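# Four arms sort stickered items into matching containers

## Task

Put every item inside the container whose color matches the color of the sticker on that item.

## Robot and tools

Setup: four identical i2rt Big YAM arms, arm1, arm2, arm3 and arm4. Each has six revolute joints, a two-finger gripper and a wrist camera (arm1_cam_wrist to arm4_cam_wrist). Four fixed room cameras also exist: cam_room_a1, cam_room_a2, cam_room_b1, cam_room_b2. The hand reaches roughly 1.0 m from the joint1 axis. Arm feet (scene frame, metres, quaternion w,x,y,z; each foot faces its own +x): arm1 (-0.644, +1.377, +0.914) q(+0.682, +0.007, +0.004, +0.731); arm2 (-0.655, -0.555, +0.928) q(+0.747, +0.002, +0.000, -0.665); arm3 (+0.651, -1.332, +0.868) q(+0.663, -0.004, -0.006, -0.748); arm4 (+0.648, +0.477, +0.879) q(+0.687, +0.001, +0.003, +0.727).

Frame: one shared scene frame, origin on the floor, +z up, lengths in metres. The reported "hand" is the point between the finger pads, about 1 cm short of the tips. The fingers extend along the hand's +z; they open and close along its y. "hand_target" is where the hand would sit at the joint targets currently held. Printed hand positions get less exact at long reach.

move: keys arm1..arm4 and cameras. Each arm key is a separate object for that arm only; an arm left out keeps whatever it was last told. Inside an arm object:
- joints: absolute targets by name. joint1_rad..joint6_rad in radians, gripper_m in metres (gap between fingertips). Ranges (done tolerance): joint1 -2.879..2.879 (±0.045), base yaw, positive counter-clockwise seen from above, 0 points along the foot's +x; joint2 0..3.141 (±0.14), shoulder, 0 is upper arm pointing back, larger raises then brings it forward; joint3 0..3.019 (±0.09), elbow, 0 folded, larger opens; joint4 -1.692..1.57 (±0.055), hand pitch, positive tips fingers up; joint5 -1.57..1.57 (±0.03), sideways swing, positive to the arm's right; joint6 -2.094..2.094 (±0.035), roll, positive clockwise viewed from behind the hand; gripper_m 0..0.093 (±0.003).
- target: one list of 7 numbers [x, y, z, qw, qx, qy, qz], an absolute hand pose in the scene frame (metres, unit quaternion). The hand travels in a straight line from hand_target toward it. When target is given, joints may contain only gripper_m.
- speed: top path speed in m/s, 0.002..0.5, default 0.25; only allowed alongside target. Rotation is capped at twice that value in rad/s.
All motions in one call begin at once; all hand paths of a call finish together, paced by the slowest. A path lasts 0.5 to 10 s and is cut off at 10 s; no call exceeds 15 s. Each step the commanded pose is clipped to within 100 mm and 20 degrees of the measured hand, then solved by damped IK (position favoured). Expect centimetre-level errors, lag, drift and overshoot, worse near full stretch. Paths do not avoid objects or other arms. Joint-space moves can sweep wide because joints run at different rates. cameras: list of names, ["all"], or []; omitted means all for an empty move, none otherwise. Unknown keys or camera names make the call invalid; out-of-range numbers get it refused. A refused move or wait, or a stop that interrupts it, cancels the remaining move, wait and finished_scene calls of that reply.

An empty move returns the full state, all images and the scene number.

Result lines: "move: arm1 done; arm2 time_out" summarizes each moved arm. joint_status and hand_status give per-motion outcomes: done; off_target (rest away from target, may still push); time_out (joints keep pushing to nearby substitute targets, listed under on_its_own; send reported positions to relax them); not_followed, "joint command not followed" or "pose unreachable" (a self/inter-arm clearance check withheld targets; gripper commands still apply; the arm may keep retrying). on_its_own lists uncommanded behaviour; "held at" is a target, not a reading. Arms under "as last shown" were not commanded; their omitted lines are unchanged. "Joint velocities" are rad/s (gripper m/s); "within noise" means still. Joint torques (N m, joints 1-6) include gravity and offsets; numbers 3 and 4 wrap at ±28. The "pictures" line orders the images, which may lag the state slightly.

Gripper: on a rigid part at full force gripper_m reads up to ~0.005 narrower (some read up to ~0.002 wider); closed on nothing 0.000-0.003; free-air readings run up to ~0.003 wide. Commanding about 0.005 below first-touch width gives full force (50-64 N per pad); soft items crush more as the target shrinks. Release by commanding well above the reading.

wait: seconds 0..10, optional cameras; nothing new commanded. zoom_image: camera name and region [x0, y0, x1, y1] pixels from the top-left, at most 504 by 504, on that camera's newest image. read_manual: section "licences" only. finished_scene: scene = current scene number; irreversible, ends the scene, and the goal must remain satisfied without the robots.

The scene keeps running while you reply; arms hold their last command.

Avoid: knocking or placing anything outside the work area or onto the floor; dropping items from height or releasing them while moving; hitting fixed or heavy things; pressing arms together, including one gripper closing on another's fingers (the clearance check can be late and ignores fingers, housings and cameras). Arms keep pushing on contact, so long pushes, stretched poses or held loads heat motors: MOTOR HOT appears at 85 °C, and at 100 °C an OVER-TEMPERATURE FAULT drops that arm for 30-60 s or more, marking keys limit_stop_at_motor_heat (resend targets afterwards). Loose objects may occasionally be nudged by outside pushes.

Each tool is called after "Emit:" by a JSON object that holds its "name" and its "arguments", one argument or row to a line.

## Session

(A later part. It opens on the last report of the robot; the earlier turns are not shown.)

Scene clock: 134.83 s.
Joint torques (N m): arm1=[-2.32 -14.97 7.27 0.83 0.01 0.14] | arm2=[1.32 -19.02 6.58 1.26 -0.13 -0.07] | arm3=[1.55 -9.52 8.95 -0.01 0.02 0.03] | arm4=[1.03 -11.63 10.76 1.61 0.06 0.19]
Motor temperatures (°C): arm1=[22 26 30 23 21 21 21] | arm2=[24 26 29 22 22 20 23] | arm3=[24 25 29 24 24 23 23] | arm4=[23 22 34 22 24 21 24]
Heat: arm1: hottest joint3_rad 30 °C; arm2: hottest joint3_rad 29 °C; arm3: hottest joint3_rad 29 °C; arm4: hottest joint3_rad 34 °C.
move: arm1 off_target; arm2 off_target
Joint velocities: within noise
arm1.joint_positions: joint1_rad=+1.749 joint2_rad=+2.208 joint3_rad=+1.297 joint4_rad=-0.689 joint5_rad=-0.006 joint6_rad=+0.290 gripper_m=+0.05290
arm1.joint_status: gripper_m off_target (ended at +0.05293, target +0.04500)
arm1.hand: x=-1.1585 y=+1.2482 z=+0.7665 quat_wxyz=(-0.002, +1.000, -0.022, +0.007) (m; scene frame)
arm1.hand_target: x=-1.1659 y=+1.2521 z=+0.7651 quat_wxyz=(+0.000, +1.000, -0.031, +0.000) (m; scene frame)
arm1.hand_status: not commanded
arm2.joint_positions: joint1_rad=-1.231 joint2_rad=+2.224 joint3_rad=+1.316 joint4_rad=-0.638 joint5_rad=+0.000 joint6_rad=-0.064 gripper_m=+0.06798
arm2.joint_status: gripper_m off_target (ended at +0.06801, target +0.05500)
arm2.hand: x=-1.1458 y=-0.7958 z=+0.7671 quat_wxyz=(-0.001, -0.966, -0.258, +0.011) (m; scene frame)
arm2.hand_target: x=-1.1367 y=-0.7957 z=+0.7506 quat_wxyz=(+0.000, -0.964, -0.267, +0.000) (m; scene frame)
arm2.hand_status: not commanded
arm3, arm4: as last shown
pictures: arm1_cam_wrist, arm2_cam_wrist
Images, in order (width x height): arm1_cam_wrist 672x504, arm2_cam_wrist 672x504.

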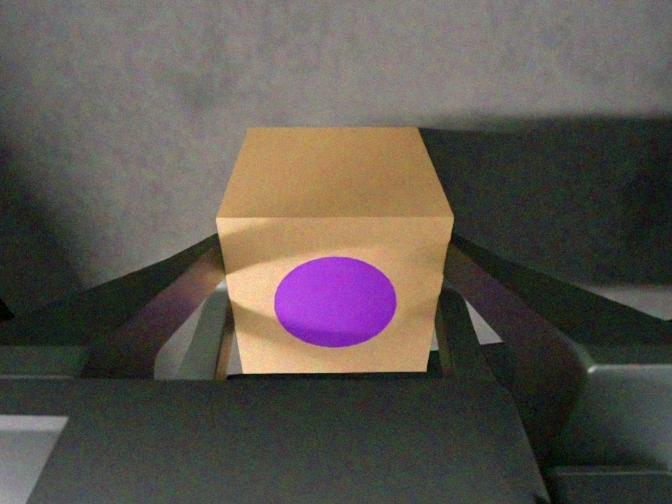

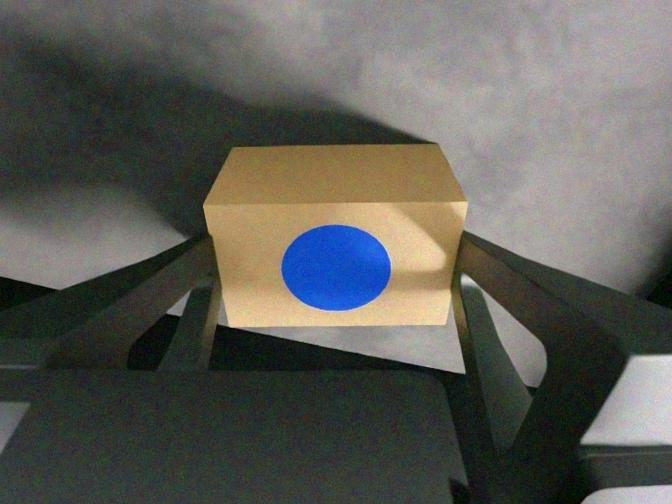

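Gripped. Lift both, and look with all cameras.

Emit:
{"name": "move", "arguments": {
  "arm1": {"target":[-1.1,1.25,1.1,0,-0.9995,0.0305,0],"speed":0.2},
  "arm2": {"target":[-1.08,-0.78,1.1,0,-0.9636,-0.2672,0],"speed":0.2},
  "cameras": ["arm1_cam_wrist","arm2_cam_wrist"]
}}

Emit:
{"name": "move", "arguments": {
  "arm1": {"joints":{"joint2_rad":1.2,"joint3_rad":1.3,"joint4_rad":-1.6,"joint5_rad":0,"joint6_rad":0}},
  "arm2": {"joints":{"joint2_rad":1.2,"joint3_rad":1.3,"joint4_rad":-1.6,"joint5_rad":0,"joint6_rad":0}},
  "arm4": {"joints":{"joint1_rad":0.9,"joint4_rad":-1.0}},
  "cameras": ["all"]
}}

Scene clock: 148.33 s.
Joint torques (N m): arm1=[-0.32 -12.81 14.49 -0.01 0 0.11] | arm2=[1.55 -16.26 14.45 0.13 -0.13 0.15] | arm3=[1.49 -9.35 8.94 0.02 0.02 0.04] | arm4=[1.03 -11.81 10.67 1.63 0.07 0.16]
Motor temperatures (°C): arm1=[22 26 30 23 21 21 22] | arm2=[24 26 28 22 22 20 23] | arm3=[24 25 29 24 24 23 23] | arm4=[23 22 34 22 24 21 24]
Heat: arm1: hottest joint3_rad 30 °C; arm2: hottest joint3_rad 28 °C; arm3: hottest joint3_rad 29 °C; arm4: hottest joint3_rad 34 °C.
move: arm1 off_target; arm2 off_target
Joint velocities: within noise
arm1.joint_positions: joint1_rad=+1.760 joint2_rad=+1.620 joint3_rad=+1.352 joint4_rad=-1.365 joint5_rad=-0.006 joint6_rad=+0.321 gripper_m=+0.05290
arm1.joint_status: not commanded
arm1.hand: x=-1.0871 y=+1.2588 z=+1.0772 quat_wxyz=(-0.007, +0.999, -0.032, +0.023) (m; scene frame)
arm1.hand_target: x=-1.0990 y=+1.2502 z=+1.1000 quat_wxyz=(+0.000, +1.000, -0.030, +0.000) (m; scene frame)
arm1.hand_status: off_target (0.028 m and 2.7 deg from the pose sent, 0.339 m and 1.3 deg at the start)
arm2.joint_positions: joint1_rad=-1.212 joint2_rad=+1.611 joint3_rad=+1.344 joint4_rad=-1.332 joint5_rad=+0.000 joint6_rad=-0.064 gripper_m=+0.06801
arm2.joint_status: not commanded
arm2.hand: x=-1.0701 y=-0.7692 z=+1.0841 quat_wxyz=(+0.004, -0.964, -0.267, -0.015) (m; scene frame)
arm2.hand_target: x=-1.0793 y=-0.7796 z=+1.1001 quat_wxyz=(+0.000, -0.964, -0.267, +0.000) (m; scene frame)
arm2.hand_status: off_target (0.022 m and 1.8 deg from the pose sent, 0.340 m and 1.7 deg at the start)
arm3, arm4: as last shown
pictures: arm1_cam_wrist, arm2_cam_wrist
Images, in order (width x height): arm1_cam_wrist 672x504, arm2_cam_wrist 672x504.

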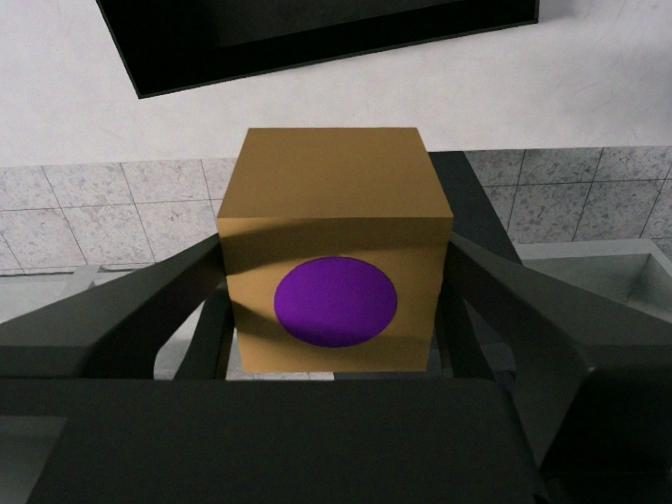

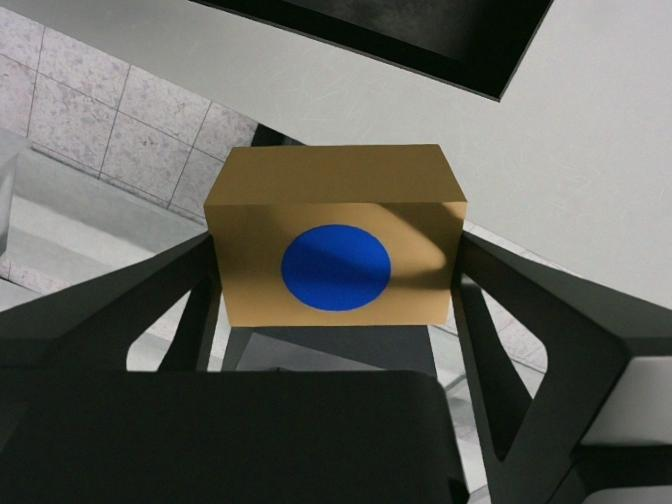

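Scene clock: 150.40 s.
Joint torques (N m): arm1=[-1.03 -4.78 12.26 0.35 0.08 -0.09] | arm2=[1.49 -8.35 11.23 0.59 -0.03 0.2] | arm3=[1.49 -9.52 8.98 0.03 0 0.03] | arm4=[0.62 -11.69 10.55 0.59 0.11 0.16]
Motor temperatures (°C): arm1=[22 26 30 23 21 21 22] | arm2=[24 26 29 22 22 20 23] | arm3=[24 25 29 24 24 23 23] | arm4=[23 22 34 22 24 21 24]
Heat: arm1: hottest joint3_rad 30 °C; arm2: hottest joint3_rad 29 °C; arm3: hottest joint3_rad 29 °C; arm4: hottest joint3_rad 34 °C.
move: arm1 done; arm2 done; arm4 done
Joint velocities: within noise
arm1.joint_positions: joint1_rad=+1.760 joint2_rad=+1.197 joint3_rad=+1.280 joint4_rad=-1.593 joint5_rad=-0.002 joint6_rad=+0.007 gripper_m=+0.05291
arm1.joint_status: all done
arm1.hand: x=-0.9703 y=+1.2895 z=+1.2108 quat_wxyz=(+0.002, +0.991, +0.125, -0.037) (m; scene frame)
arm1.hand_target: x=-0.9723 y=+1.2855 z=+1.2178 quat_wxyz=(+0.002, +0.990, +0.134, -0.043) (m; scene frame)
arm1.hand_status: not commanded
arm2.joint_positions: joint1_rad=-1.212 joint2_rad=+1.185 joint3_rad=+1.299 joint4_rad=-1.592 joint5_rad=+0.000 joint6_rad=-0.014 gripper_m=+0.06801
arm2.joint_status: all done
arm2.hand: x=-0.9623 y=-0.7139 z=+1.2305 quat_wxyz=(-0.009, -0.969, -0.243, +0.044) (m; scene frame)
arm2.hand_target: x=-0.9614 y=-0.7172 z=+1.2259 quat_wxyz=(-0.007, -0.970, -0.240, +0.033) (m; scene frame)
arm2.hand_status: not commanded
arm3.joint_positions: joint1_rad=+1.195 joint2_rad=+1.206 joint3_rad=+1.296 joint4_rad=-1.598 joint5_rad=+0.001 joint6_rad=-0.008 gripper_m=+0.09398
arm3.joint_status: not commanded
arm3.hand: x=+0.9547 y=-1.4929 z=+1.1656 quat_wxyz=(-0.033, -0.241, -0.970, +0.015) (m; scene frame)
arm3.hand_target: x=+0.9550 y=-1.4910 z=+1.1691 quat_wxyz=(-0.037, -0.243, -0.969, +0.015) (m; scene frame)
arm3.hand_status: not commanded
arm4.joint_positions: joint1_rad=+0.904 joint2_rad=+1.212 joint3_rad=+1.284 joint4_rad=-0.987 joint5_rad=-0.001 joint6_rad=-0.012 gripper_m=+0.09400
arm4.joint_status: all done
arm4.hand: x=+0.2522 y=+0.7565 z=+1.2200 quat_wxyz=(-0.096, +0.904, -0.280, -0.309) (m; scene frame)
arm4.hand_target: x=+0.2559 y=+0.7568 z=+1.2320 quat_wxyz=(-0.097, +0.900, -0.286, -0.315) (m; scene frame)
arm4.hand_status: not commanded
pictures: arm1_cam_wrist, arm2_cam_wrist, arm3_cam_wrist, arm4_cam_wrist, cam_room_a1, cam_room_a2, cam_room_b1, cam_room_b2
Images, in order (width x height): arm1_cam_wrist 672x504, arm2_cam_wrist 672x504, arm3_cam_wrist 672x504, arm4_cam_wrist 672x504, cam_room_a1 672x504, cam_room_a2 672x504, cam_room_b1 672x504, cam_room_b2 672x504.

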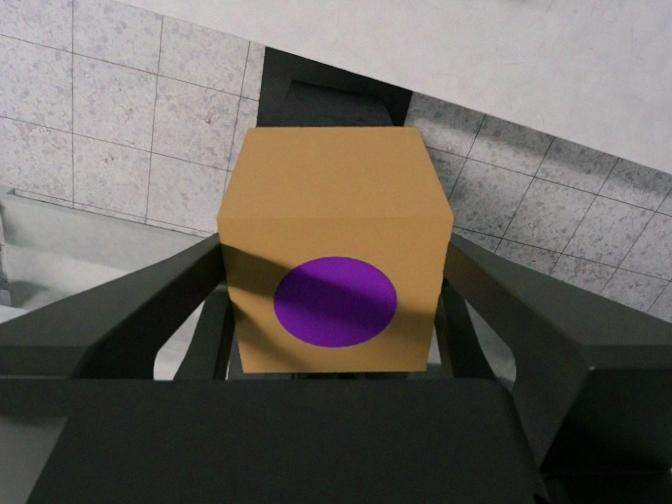

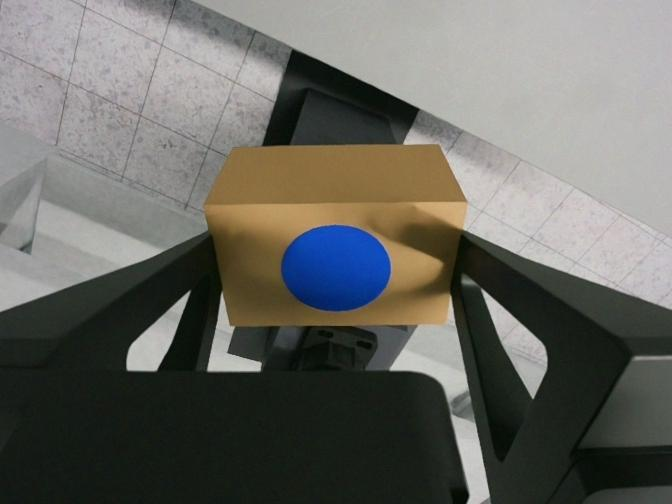

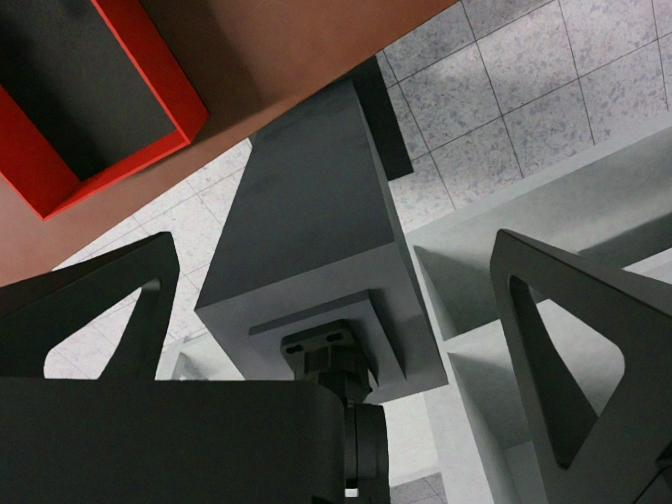

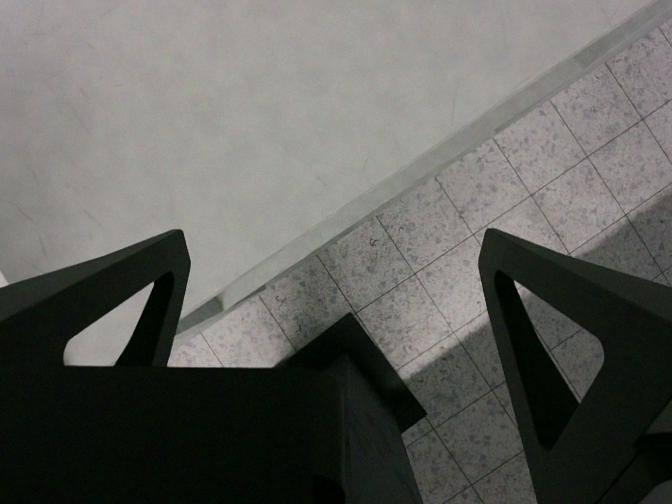

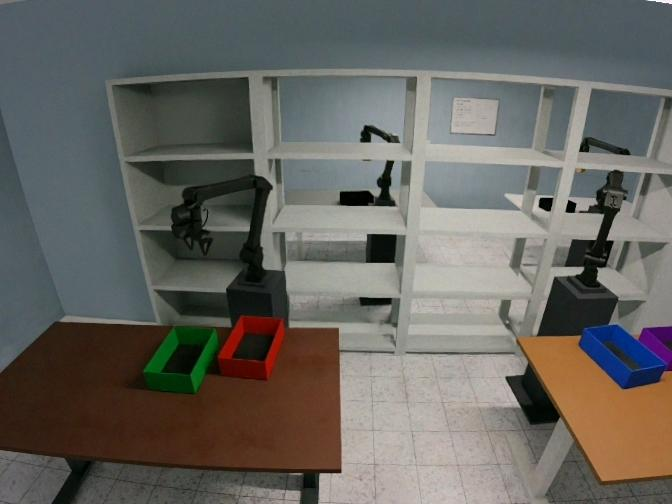

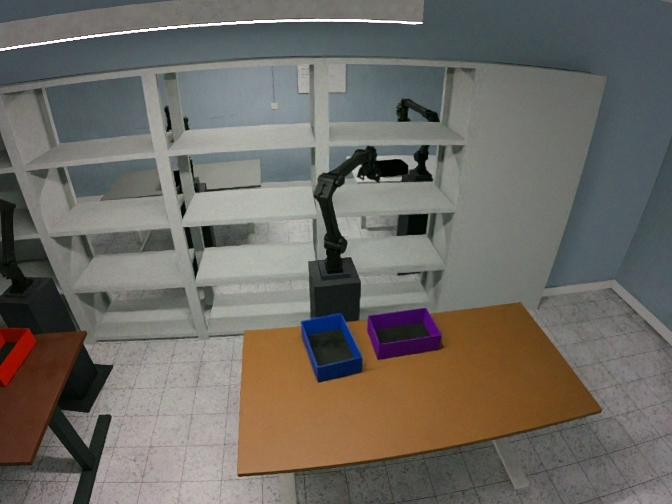

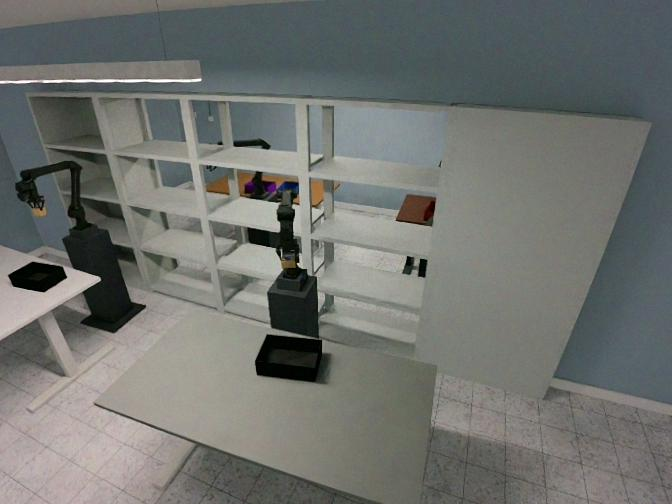

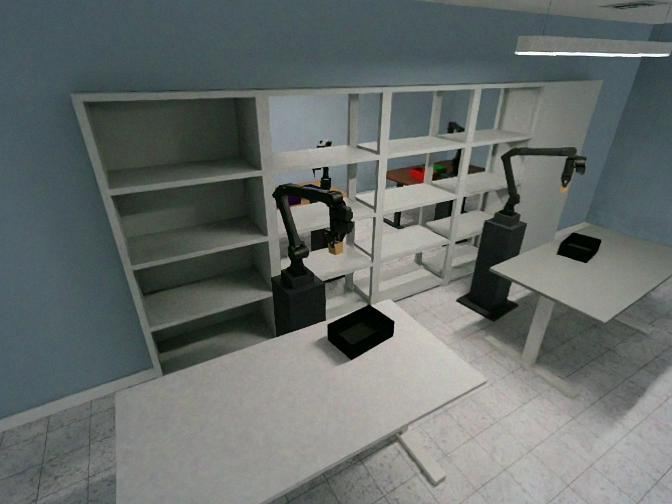

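Emit:
{"name": "move", "arguments": {
  "arm4": {"joints":{"joint2_rad":0.7,"joint3_rad":0.8,"joint4_rad":0.2}},
  "cameras": ["arm4_cam_wrist"]
}}

Emit:
{"name": "move", "arguments": {
  "arm4": {"joints":{"joint2_rad":0.3,"joint3_rad":0.8,"joint4_rad":-0.2}},
  "cameras": ["arm4_cam_wrist"]
}}

Scene clock: 174.53 s.
Joint torques (N m): arm1=[-0.62 -5.3 12.4 0.28 0.1 -0.06] | arm2=[1.44 -8.35 11.22 0.57 -0.02 0.22] | arm3=[1.61 -9.41 8.94 -0.02 0 0.03] | arm4=[0.15 -2.26 9.1 2.06 0.14 0.17]
Motor temperatures (°C): arm1=[22 25 31 23 21 21 22] | arm2=[24 26 29 22 22 20 24] | arm3=[24 25 29 24 24 23 23] | arm4=[23 22 35 22 24 21 24]
Heat: arm1: hottest joint3_rad 31 °C; arm2: hottest joint3_rad 29 °C; arm3: hottest joint3_rad 29 °C; arm4: hottest joint3_rad 35 °C.
move: arm4 done
Joint velocities: within noise
arm1, arm2, arm3: as last shown
arm4.joint_positions: joint1_rad=+0.904 joint2_rad=+0.696 joint3_rad=+0.806 joint4_rad=+0.182 joint5_rad=-0.001 joint6_rad=-0.012 gripper_m=+0.09400
arm4.joint_status: all done
arm4.hand: x=+0.3293 y=+0.7040 z=+1.4189 quat_wxyz=(-0.244, +0.569, -0.177, -0.765) (m; scene frame)
arm4.hand_target: x=+0.3295 y=+0.7062 z=+1.4177 quat_wxyz=(-0.242, +0.564, -0.181, -0.768) (m; scene frame)
arm4.hand_status: not commanded
pictures: arm4_cam_wrist
Images, in order (width x height): arm4_cam_wrist 672x504.

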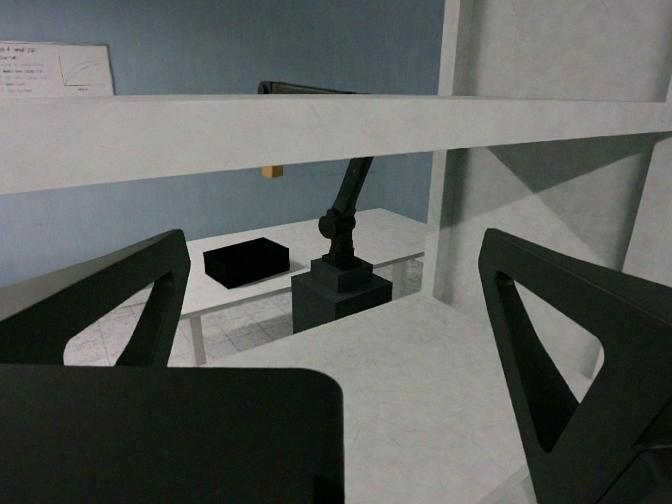

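Scene clock: 175.70 s.
Joint torques (N m): arm1=[-0.67 -5.25 12.26 0.2 0.1 -0.05] | arm2=[1.61 -8.29 11.18 0.58 -0.03 0.21] | arm3=[1.55 -9.29 8.98 0.01 0.01 0.03] | arm4=[0.26 4.37 8.87 0.96 0.13 0.14]
Motor temperatures (°C): arm1=[22 25 31 23 21 21 22] | arm2=[24 26 29 22 22 20 24] | arm3=[24 25 29 24 24 23 23] | arm4=[23 22 35 22 24 21 24]
Heat: arm1: hottest joint3_rad 31 °C; arm2: hottest joint3_rad 29 °C; arm3: hottest joint3_rad 29 °C; arm4: hottest joint3_rad 35 °C.
move: arm4 done
Joint velocities: within noise
arm1, arm2, arm3: as last shown
arm4.joint_positions: joint1_rad=+0.904 joint2_rad=+0.290 joint3_rad=+0.798 joint4_rad=-0.188 joint5_rad=-0.001 joint6_rad=-0.012 gripper_m=+0.09400
arm4.joint_status: all done
arm4.hand: x=+0.4478 y=+0.6215 z=+1.4472 quat_wxyz=(-0.246, +0.558, -0.174, -0.773) (m; scene frame)
arm4.hand_target: x=+0.4445 y=+0.6252 z=+1.4433 quat_wxyz=(-0.242, +0.564, -0.181, -0.768) (m; scene frame)
arm4.hand_status: not commanded
pictures: arm4_cam_wrist
Images, in order (width x height): arm4_cam_wrist 672x504.

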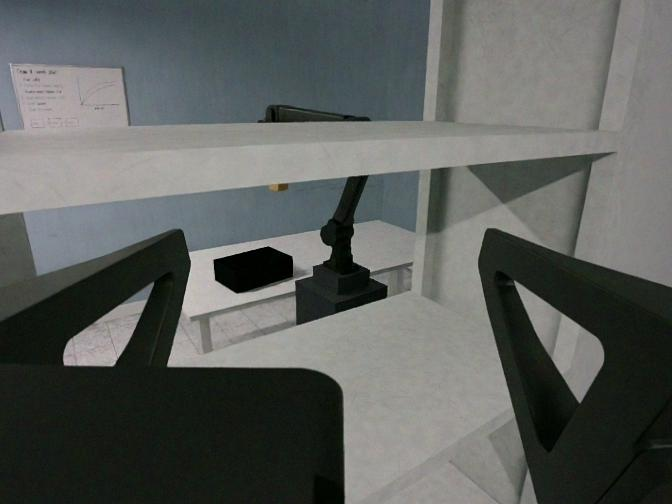

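Emit:
{"name": "move", "arguments": {
  "arm1": {"joints":{"joint2_rad":0.8,"joint3_rad":0.9,"joint4_rad":-1.6}},
  "arm2": {"joints":{"joint2_rad":0.8,"joint3_rad":0.9,"joint4_rad":-1.6}}
}}

Emit:
{"name": "move", "arguments": {
  "arm1": {"joints":{"joint1_rad":-2.248}},
  "arm2": {"joints":{"joint1_rad":2.122}},
  "cameras": ["arm1_cam_wrist","arm2_cam_wrist","cam_room_b1","cam_room_b2"]
}}

Scene clock: 209.93 s.
Joint torques (N m): arm1=[-1.03 0.62 11 0.39 0.11 -0.05] | arm2=[1.55 -2.78 10.21 0.72 -0.02 0.2] | arm3=[1.55 -9.47 8.96 0.01 0.02 0.04] | arm4=[0.91 4.37 8.8 0.9 0.1 0.15]
Motor temperatures (°C): arm1=[22 25 32 23 21 21 22] | arm2=[24 26 30 22 22 20 24] | arm3=[24 25 29 23 24 23 23] | arm4=[23 22 35 22 24 21 24]
Heat: arm1: hottest joint3_rad 32 °C; arm2: hottest joint3_rad 30 °C; arm3: hottest joint3_rad 29 °C; arm4: hottest joint3_rad 35 °C.
move: arm1 done; arm2 done
Joint velocities: within noise
arm1.joint_positions: joint1_rad=+1.760 joint2_rad=+0.795 joint3_rad=+0.894 joint4_rad=-1.596 joint5_rad=-0.002 joint6_rad=+0.007 gripper_m=+0.05291
arm1.joint_status: all done
arm1.hand: x=-0.8369 y=+1.3250 z=+1.1560 quat_wxyz=(+0.003, +0.991, +0.125, -0.044) (m; scene frame)
arm1.hand_target: x=-0.8371 y=+1.3231 z=+1.1574 quat_wxyz=(+0.002, +0.990, +0.134, -0.043) (m; scene frame)
arm1.hand_status: not commanded
arm2.joint_positions: joint1_rad=-1.212 joint2_rad=+0.794 joint3_rad=+0.912 joint4_rad=-1.595 joint5_rad=+0.000 joint6_rad=-0.014 gripper_m=+0.06801
arm2.joint_status: all done
arm2.hand: x=-0.8399 y=-0.6506 z=+1.1737 quat_wxyz=(-0.009, -0.969, -0.242, +0.044) (m; scene frame)
arm2.hand_target: x=-0.8364 y=-0.6511 z=+1.1678 quat_wxyz=(-0.007, -0.970, -0.240, +0.033) (m; scene frame)
arm2.hand_status: not commanded
arm3, arm4: as last shown
pictures: none

Scene clock: 212.60 s.
Joint torques (N m): arm1=[-2.32 0.5 11 0.35 0.01 -0.06] | arm2=[1.08 -2.73 10.21 0.73 0.1 0.18] | arm3=[1.61 -9.35 8.95 -0.01 0.02 0.03] | arm4=[0.73 4.13 8.83 0.99 0.11 0.16]
Motor temperatures (°C): arm1=[22 25 32 23 21 21 22] | arm2=[24 26 30 22 22 20 24] | arm3=[24 25 29 23 24 23 23] | arm4=[23 22 35 22 24 21 24]
Heat: arm1: hottest joint3_rad 32 °C; arm2: hottest joint3_rad 30 °C; arm3: hottest joint3_rad 29 °C; arm4: hottest joint3_rad 35 °C.
move: arm1 done; arm2 done
Joint velocities: within noise
arm1.joint_positions: joint1_rad=-2.242 joint2_rad=+0.799 joint3_rad=+0.894 joint4_rad=-1.596 joint5_rad=+0.002 joint6_rad=+0.005 gripper_m=+0.05293
arm1.joint_status: all done
arm1.hand: x=-0.4723 y=+1.2604 z=+1.1494 quat_wxyz=(-0.026, -0.299, -0.954, +0.012) (m; scene frame)
arm1.hand_target: x=-0.4727 y=+1.2595 z=+1.1515 quat_wxyz=(-0.026, -0.299, -0.954, +0.012) (m; scene frame)
arm1.hand_status: not commanded
arm2.joint_positions: joint1_rad=+2.118 joint2_rad=+0.794 joint3_rad=+0.912 joint4_rad=-1.595 joint5_rad=-0.003 joint6_rad=-0.011 gripper_m=+0.06802
arm2.joint_status: all done
arm2.hand: x=-0.4924 y=-0.4283 z=+1.1750 quat_wxyz=(-0.045, +0.331, -0.942, -0.017) (m; scene frame)
arm2.hand_target: x=-0.4949 y=-0.4298 z=+1.1692 quat_wxyz=(-0.035, +0.328, -0.944, -0.013) (m; scene frame)
arm2.hand_status: not commanded
arm3, arm4: as last shown
pictures: arm1_cam_wrist, arm2_cam_wrist, cam_room_b1, cam_room_b2
Images, in order (width x height): arm1_cam_wrist 672x504, arm2_cam_wrist 672x504, cam_room_b1 672x504, cam_room_b2 672x504.

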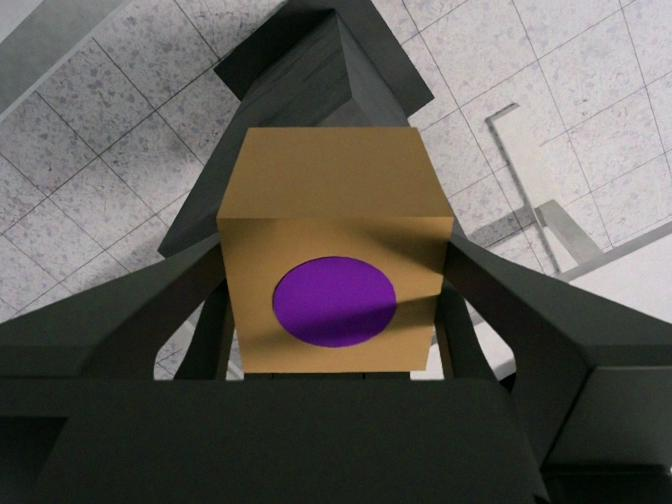

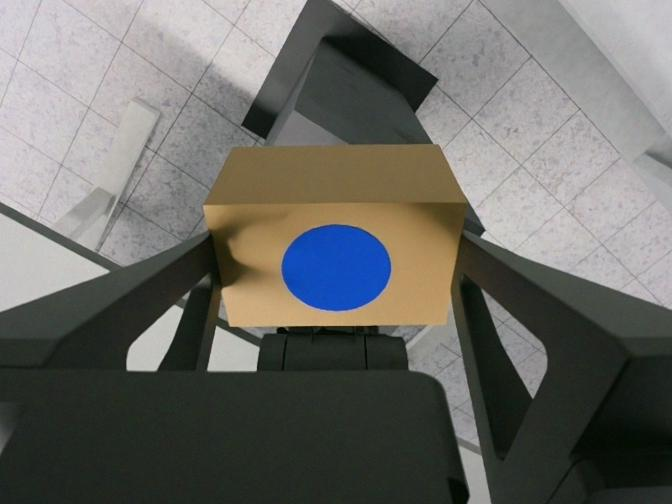

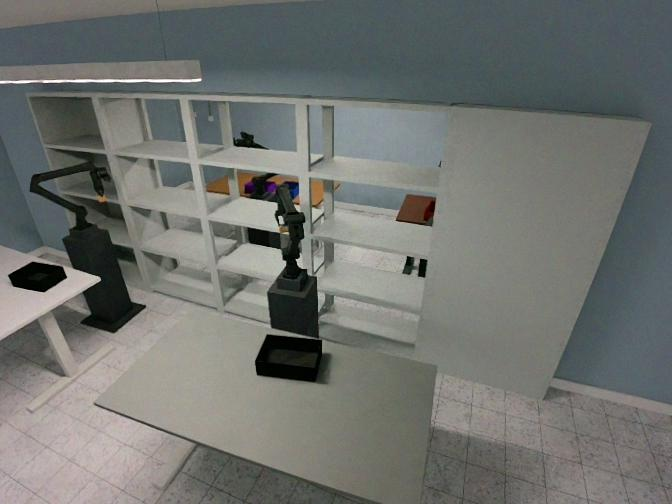

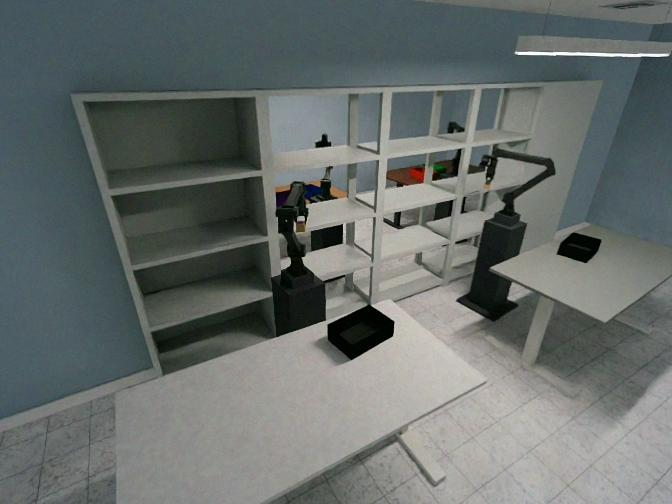

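Emit:
{"name": "move", "arguments": {
  "arm1": {"joints":{"joint4_rad":-0.4}},
  "arm2": {"joints":{"joint4_rad":-0.4}},
  "cameras": ["arm1_cam_wrist","arm2_cam_wrist"]
}}

Scene clock: 218.70 s.
Joint torques (N m): arm1=[-2.14 -2.2 12.78 2.91 -0.04 -0.03] | arm2=[1.08 -4.54 11.89 3.62 0.11 0.19] | arm3=[1.55 -9.52 8.96 0.01 0.02 0.03] | arm4=[0.38 4.13 8.83 0.94 0.14 0.14]
Motor temperatures (°C): arm1=[22 25 32 23 21 21 22] | arm2=[24 25 30 22 22 20 24] | arm3=[24 25 29 23 24 23 23] | arm4=[23 22 35 22 24 21 24]
Heat: arm1: hottest joint3_rad 32 °C; arm2: hottest joint3_rad 30 °C; arm3: hottest joint3_rad 29 °C; arm4: hottest joint3_rad 35 °C.
move: arm1 done; arm2 done
Joint velocities: within noise
arm1.joint_positions: joint1_rad=-2.242 joint2_rad=+0.799 joint3_rad=+0.891 joint4_rad=-0.428 joint5_rad=+0.002 joint6_rad=+0.005 gripper_m=+0.05293
arm1.joint_status: all done
arm1.hand: x=-0.2910 y=+1.1370 z=+1.3107 quat_wxyz=(-0.547, -0.244, -0.782, +0.172) (m; scene frame)
arm1.hand_target: x=-0.2899 y=+1.1335 z=+1.3223 quat_wxyz=(-0.560, -0.240, -0.772, +0.179) (m; scene frame)
arm1.hand_status: not commanded
arm2.joint_positions: joint1_rad=+2.118 joint2_rad=+0.794 joint3_rad=+0.910 joint4_rad=-0.424 joint5_rad=-0.003 joint6_rad=-0.011 gripper_m=+0.06802
arm2.joint_status: all done
arm2.hand: x=-0.3246 y=-0.2973 z=+1.3464 quat_wxyz=(-0.560, +0.268, -0.761, -0.191) (m; scene frame)
arm2.hand_target: x=-0.3229 y=-0.2944 z=+1.3438 quat_wxyz=(-0.562, +0.263, -0.760, -0.196) (m; scene frame)
arm2.hand_status: not commanded
arm3, arm4: as last shown
pictures: arm1_cam_wrist, arm2_cam_wrist
Images, in order (width x height): arm1_cam_wrist 672x504, arm2_cam_wrist 672x504.

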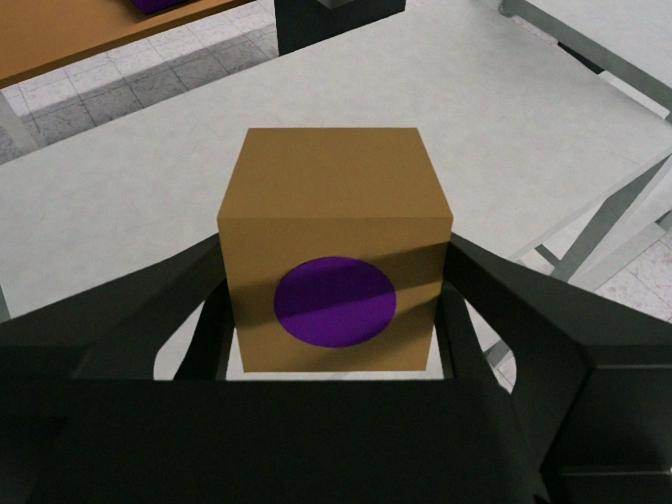

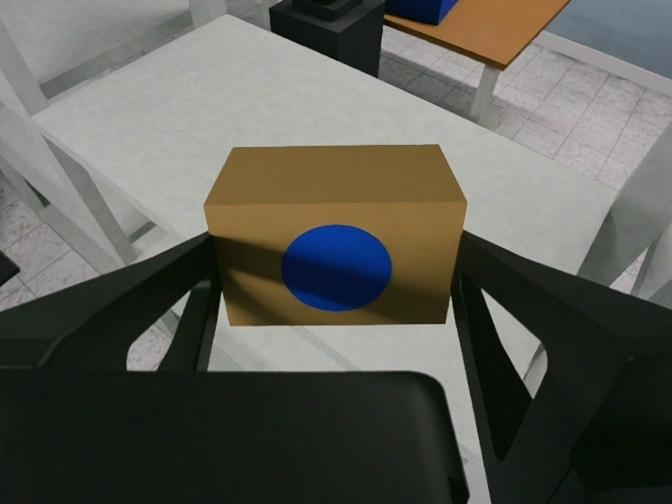

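Emit:
{"name": "move", "arguments": {
  "arm1": {"target":[-0.225,1.086,1.115,0,0.299,0.9542,0],"speed":0.2},
  "arm2": {"target":[-0.246,-0.233,1.115,0.1233,-0.3242,0.9369,0.0427],"speed":0.2},
  "cameras": ["arm1_cam_wrist","arm2_cam_wrist","cam_room_b1","cam_room_b2"]
}}

Scene clock: 230.77 s.
Joint torques (N m): arm1=[-2.78 -13.1 15.76 0.02 -0.07 -0.07] | arm2=[1.08 -14.15 16.34 0.72 0.11 0.2] | arm3=[1.61 -9.35 8.95 0.02 0 0.03] | arm4=[0.38 4.42 8.85 0.9 0.12 0.16]
Motor temperatures (°C): arm1=[22 25 34 23 21 21 23] | arm2=[24 25 32 22 22 20 25] | arm3=[24 25 29 23 24 23 23] | arm4=[23 22 35 22 24 21 24]
Heat: arm1: hottest joint3_rad 34 °C; arm2: hottest joint3_rad 32 °C; arm3: hottest joint3_rad 29 °C; arm4: hottest joint3_rad 35 °C.
move: arm1 off_target; arm2 off_target
Joint velocities: within noise
arm1.joint_positions: joint1_rad=-2.242 joint2_rad=+1.659 joint3_rad=+1.476 joint4_rad=-1.424 joint5_rad=-0.005 joint6_rad=+0.003 gripper_m=+0.05293
arm1.joint_status: not commanded
arm1.hand: x=-0.2376 y=+1.0999 z=+1.0916 quat_wxyz=(+0.025, -0.298, -0.954, -0.007) (m; scene frame)
arm1.hand_target: x=-0.2262 y=+1.0868 z=+1.1151 quat_wxyz=(+0.000, -0.299, -0.954, +0.000) (m; scene frame)
arm1.hand_status: off_target (0.030 m and 2.9 deg from the pose sent, 0.213 m and 70.0 deg at the start)
arm2.joint_positions: joint1_rad=+2.118 joint2_rad=+1.539 joint3_rad=+1.268 joint4_rad=-1.074 joint5_rad=-0.001 joint6_rad=-0.011 gripper_m=+0.06803
arm2.joint_status: not commanded
arm2.hand: x=-0.2605 y=-0.2470 z=+1.0974 quat_wxyz=(-0.108, +0.329, -0.937, -0.038) (m; scene frame)
arm2.hand_target: x=-0.2469 y=-0.2337 z=+1.1151 quat_wxyz=(-0.124, +0.324, -0.937, -0.043) (m; scene frame)
arm2.hand_status: off_target (0.027 m and 1.9 deg from the pose sent, 0.253 m and 57.5 deg at the start)
arm3, arm4: as last shown
pictures: arm1_cam_wrist, arm2_cam_wrist, cam_room_b1, cam_room_b2
Images, in order (width x height): arm1_cam_wrist 672x504, arm2_cam_wrist 672x504, cam_room_b1 672x504, cam_room_b2 672x504.

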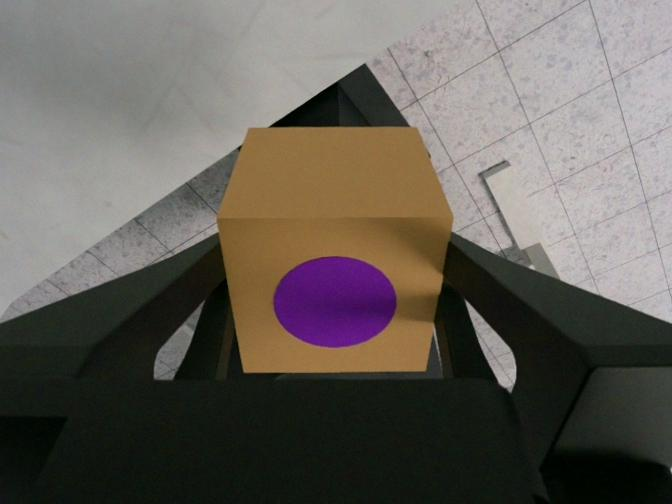

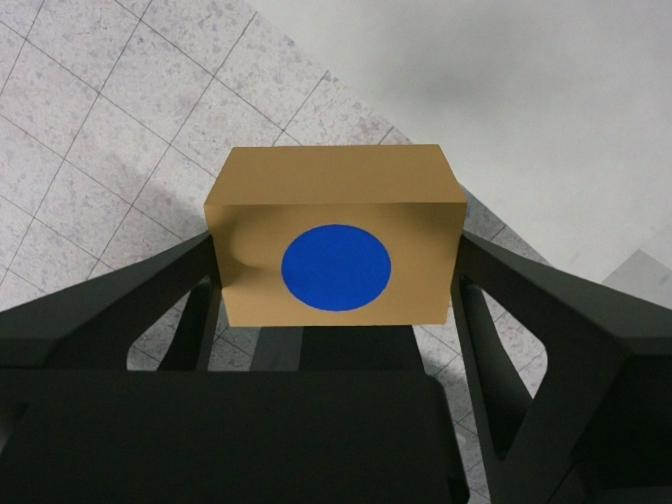

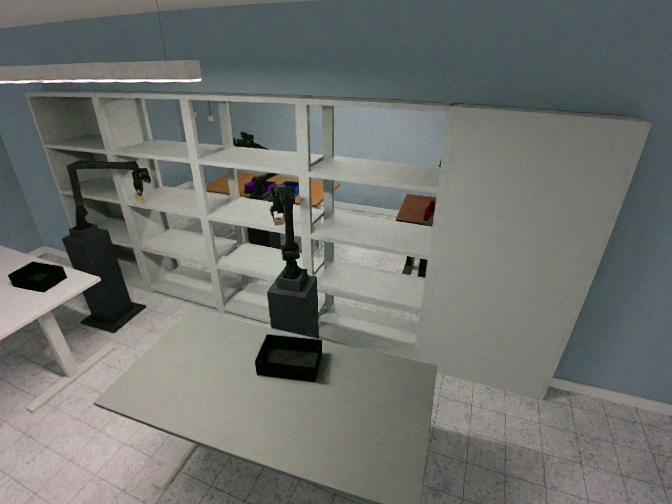

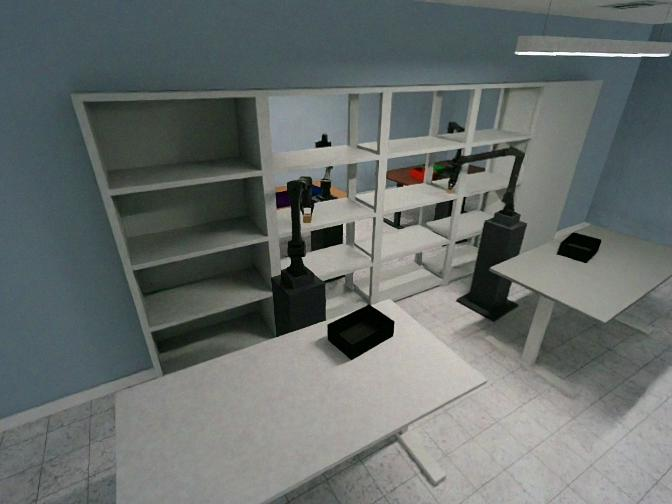

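Emit:
{"name": "move", "arguments": {
  "arm1": {"target":[0.01,0.923,1.105,0,0.299,0.9542,0],"speed":0.15},
  "arm2": {"target":[0.01,-0.032,1.11,0.1233,-0.3242,0.9369,0.0427],"speed":0.15},
  "cameras": ["arm1_cam_wrist","arm2_cam_wrist","arm4_cam_wrist","cam_room_a1","cam_room_a2","cam_room_b1","cam_room_b2"]
}}

Scene clock: 237.97 s.
Joint torques (N m): arm1=[-2.37 -22.65 16.27 0.59 -0.02 0.02] | arm2=[1.03 -26.75 16.61 2.28 0.13 0.19] | arm3=[1.44 -9.35 8.98 0.03 0.02 0.03] | arm4=[0.56 4.13 8.83 0.91 0.11 0.15]
Motor temperatures (°C): arm1=[22 25 34 23 21 21 23] | arm2=[24 25 34 22 22 20 25] | arm3=[24 25 29 23 24 23 23] | arm4=[23 22 35 22 24 21 24]
Heat: arm1: hottest joint3_rad 34 °C; arm2: hottest joint3_rad 34 °C; arm3: hottest joint3_rad 29 °C; arm4: hottest joint3_rad 35 °C.
move: arm1 off_target; arm2 off_target
Joint velocities: within noise
arm1.joint_positions: joint1_rad=-2.242 joint2_rad=+2.525 joint3_rad=+2.864 joint4_rad=-1.689 joint5_rad=-0.006 joint6_rad=+0.003 gripper_m=+0.05293
arm1.joint_status: not commanded
arm1.hand: x=+0.0058 y=+0.9327 z=+1.0822 quat_wxyz=(-0.099, -0.296, -0.950, +0.031) (m; scene frame)
arm1.hand_target: x=+0.0079 y=+0.9244 z=+1.1046 quat_wxyz=(-0.125, -0.297, -0.946, +0.039) (m; scene frame)
arm1.hand_status: off_target (0.025 m and 11.9 deg from the pose sent, 0.305 m and 2.9 deg at the start; a joint's target at an end of its range on 46 of 89 steps)
arm2.joint_positions: joint1_rad=+2.118 joint2_rad=+2.550 joint3_rad=+2.865 joint4_rad=-1.492 joint5_rad=-0.001 joint6_rad=-0.011 gripper_m=+0.06803
arm2.joint_status: not commanded
arm2.hand: x=+0.0002 y=-0.0430 z=+1.1055 quat_wxyz=(-0.187, +0.325, -0.925, -0.064) (m; scene frame)
arm2.hand_target: x=+0.0081 y=-0.0335 z=+1.1095 quat_wxyz=(-0.209, +0.319, -0.922, -0.072) (m; scene frame)
arm2.hand_status: off_target (0.015 m and 7.8 deg from the pose sent, 0.346 m and 1.9 deg at the start; a joint's target at an end of its range on 26 of 89 steps)
arm3, arm4: as last shown
pictures: arm1_cam_wrist, arm2_cam_wrist, arm4_cam_wrist, cam_room_a1, cam_room_a2, cam_room_b1, cam_room_b2
Images, in order (width x height): arm1_cam_wrist 672x504, arm2_cam_wrist 672x504, arm4_cam_wrist 672x504, cam_room_a1 672x504, cam_room_a2 672x504, cam_room_b1 672x504, cam_room_b2 672x504.

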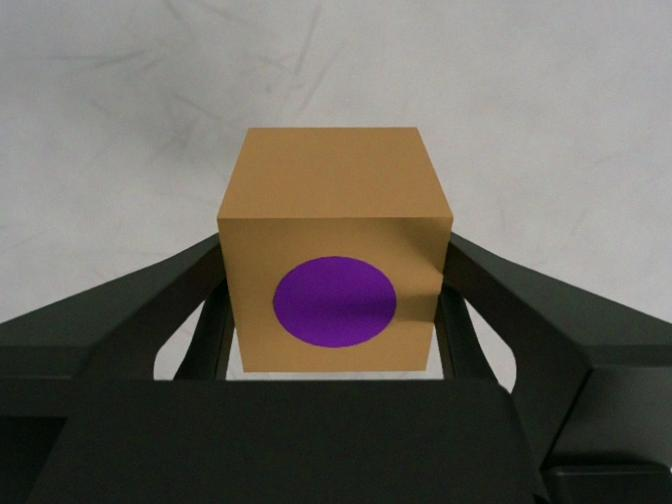

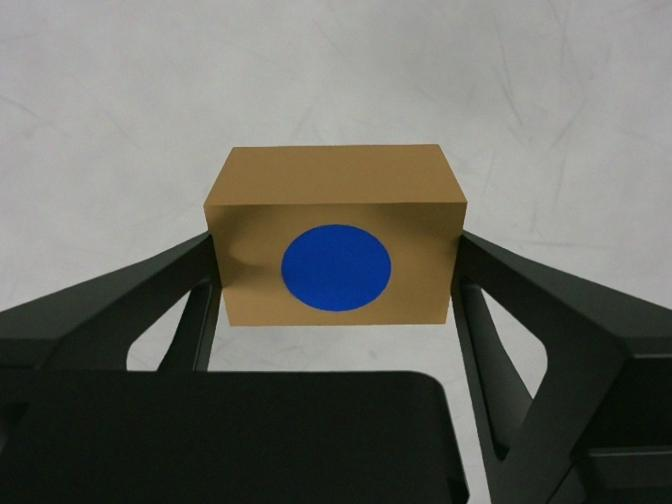

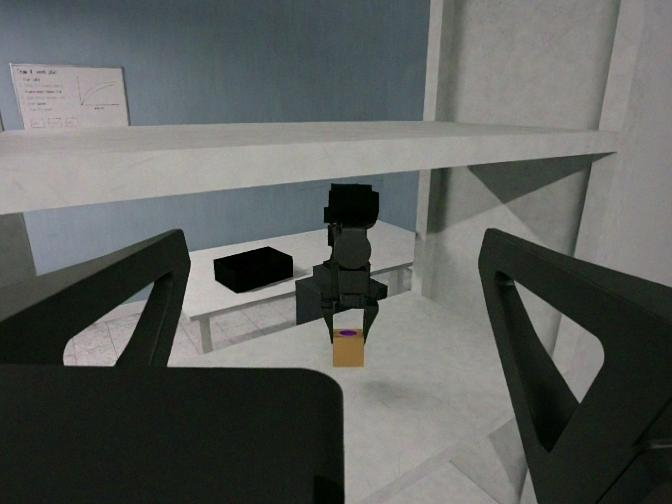

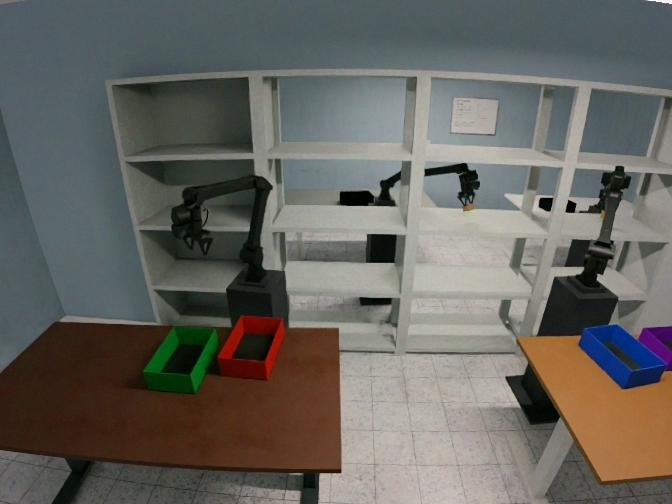

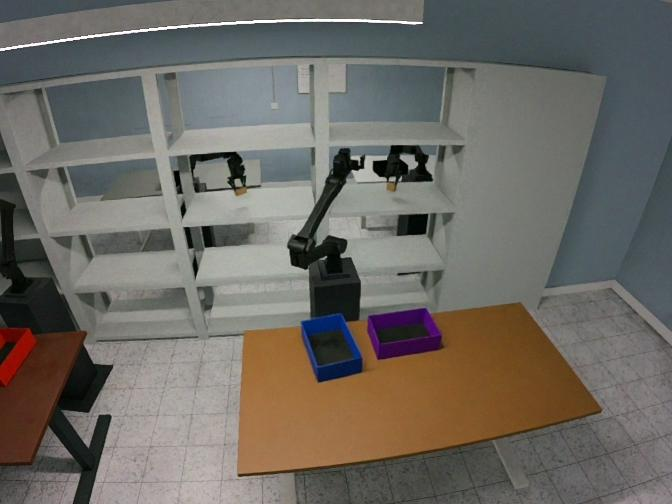

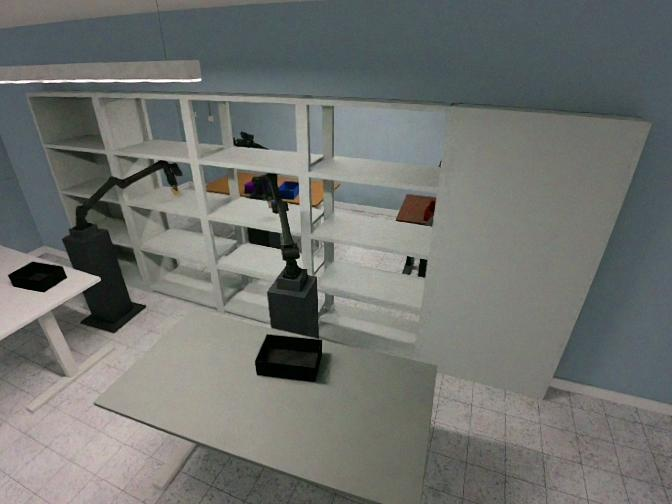

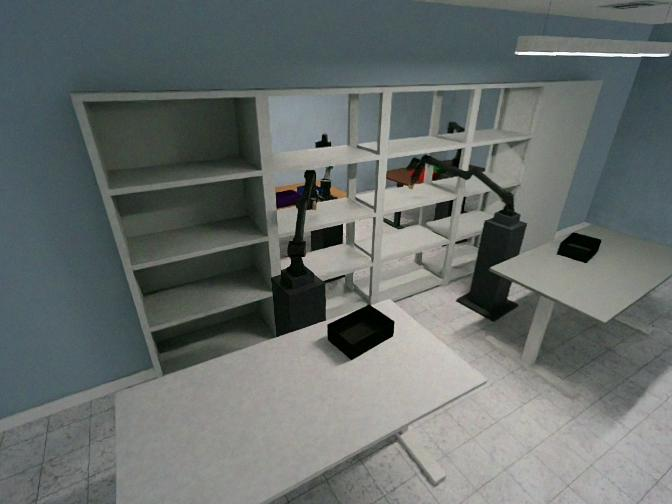

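Emit:
{"name": "move", "arguments": {
  "arm1": {"target":[-0.045,0.957,1.09,0,0.299,0.9542,0],"speed":0.1},
  "arm2": {"target":[-0.035,-0.066,1.09,0.066,-0.326,0.943,0.0228],"speed":0.1},
  "cameras": ["arm4_cam_wrist"]
}}

Scene clock: 245.90 s.
Joint torques (N m): arm1=[-3.31 -26.29 10.69 0.36 0.04 -0.03] | arm2=[1.03 -28.28 12.23 0.7 0.13 0.2] | arm3=[1.38 -9.52 8.96 -0.02 0.01 0.02] | arm4=[0.73 3.9 8.85 0.96 0.09 0.16]
Motor temperatures (°C): arm1=[22 25 35 23 21 21 23] | arm2=[24 26 34 22 22 20 25] | arm3=[24 25 30 23 24 23 23] | arm4=[23 22 35 22 24 21 24]
Heat: arm1: hottest joint3_rad 35 °C; arm2: hottest joint3_rad 34 °C; arm3: hottest joint3_rad 30 °C; arm4: hottest joint3_rad 35 °C.
move: arm1 off_target; arm2 off_target
Joint velocities: within noise
arm1.joint_positions: joint1_rad=-2.242 joint2_rad=+2.386 joint3_rad=+2.544 joint4_rad=-1.689 joint5_rad=-0.006 joint6_rad=+0.001 gripper_m=+0.05293
arm1.joint_status: not commanded
arm1.hand: x=-0.0389 y=+0.9629 z=+1.0566 quat_wxyz=(-0.012, -0.297, -0.955, +0.004) (m; scene frame)
arm1.hand_target: x=-0.0454 y=+0.9576 z=+1.0890 quat_wxyz=(-0.032, -0.299, -0.954, +0.010) (m; scene frame)
arm1.hand_status: off_target (0.034 m and 1.5 deg from the pose sent, 0.057 m and 11.9 deg at the start; a joint's target at an end of its range on 57 of 62 steps)
arm2.joint_positions: joint1_rad=+2.118 joint2_rad=+2.550 joint3_rad=+2.865 joint4_rad=-1.671 joint5_rad=-0.001 joint6_rad=-0.011 gripper_m=+0.06803
arm2.joint_status: not commanded
arm2.hand: x=-0.0330 y=-0.0690 z=+1.0921 quat_wxyz=(-0.103, +0.329, -0.938, -0.036) (m; scene frame)
arm2.hand_target: x=-0.0357 y=-0.0666 z=+1.0895 quat_wxyz=(-0.100, +0.325, -0.940, -0.034) (m; scene frame)
arm2.hand_status: off_target (0.004 m and 4.5 deg from the pose sent, 0.045 m and 14.8 deg at the start; a joint's target at an end of its range on 50 of 62 steps)
arm3.joint_positions: joint1_rad=+1.195 joint2_rad=+1.206 joint3_rad=+1.296 joint4_rad=-1.598 joint5_rad=+0.001 joint6_rad=-0.008 gripper_m=+0.09398
arm3.joint_status: not commanded
arm3.hand: x=+0.9547 y=-1.4929 z=+1.1656 quat_wxyz=(-0.033, -0.241, -0.970, +0.015) (m; scene frame)
arm3.hand_target: x=+0.9550 y=-1.4910 z=+1.1691 quat_wxyz=(-0.037, -0.243, -0.969, +0.015) (m; scene frame)
arm3.hand_status: not commanded
arm4: as last shown
pictures: arm4_cam_wrist
Images, in order (width x height): arm4_cam_wrist 672x504.

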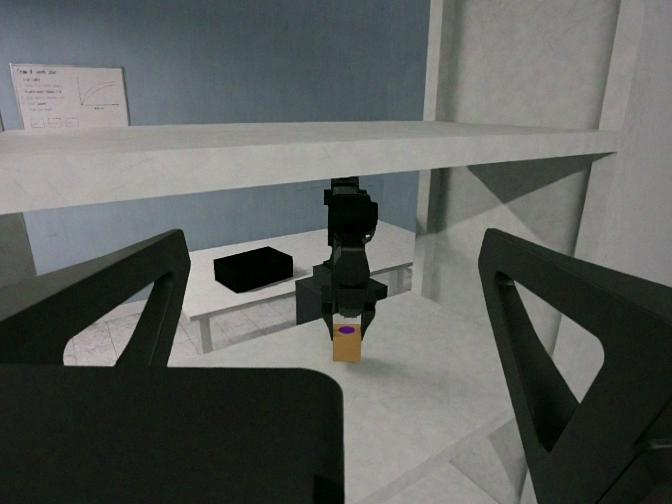

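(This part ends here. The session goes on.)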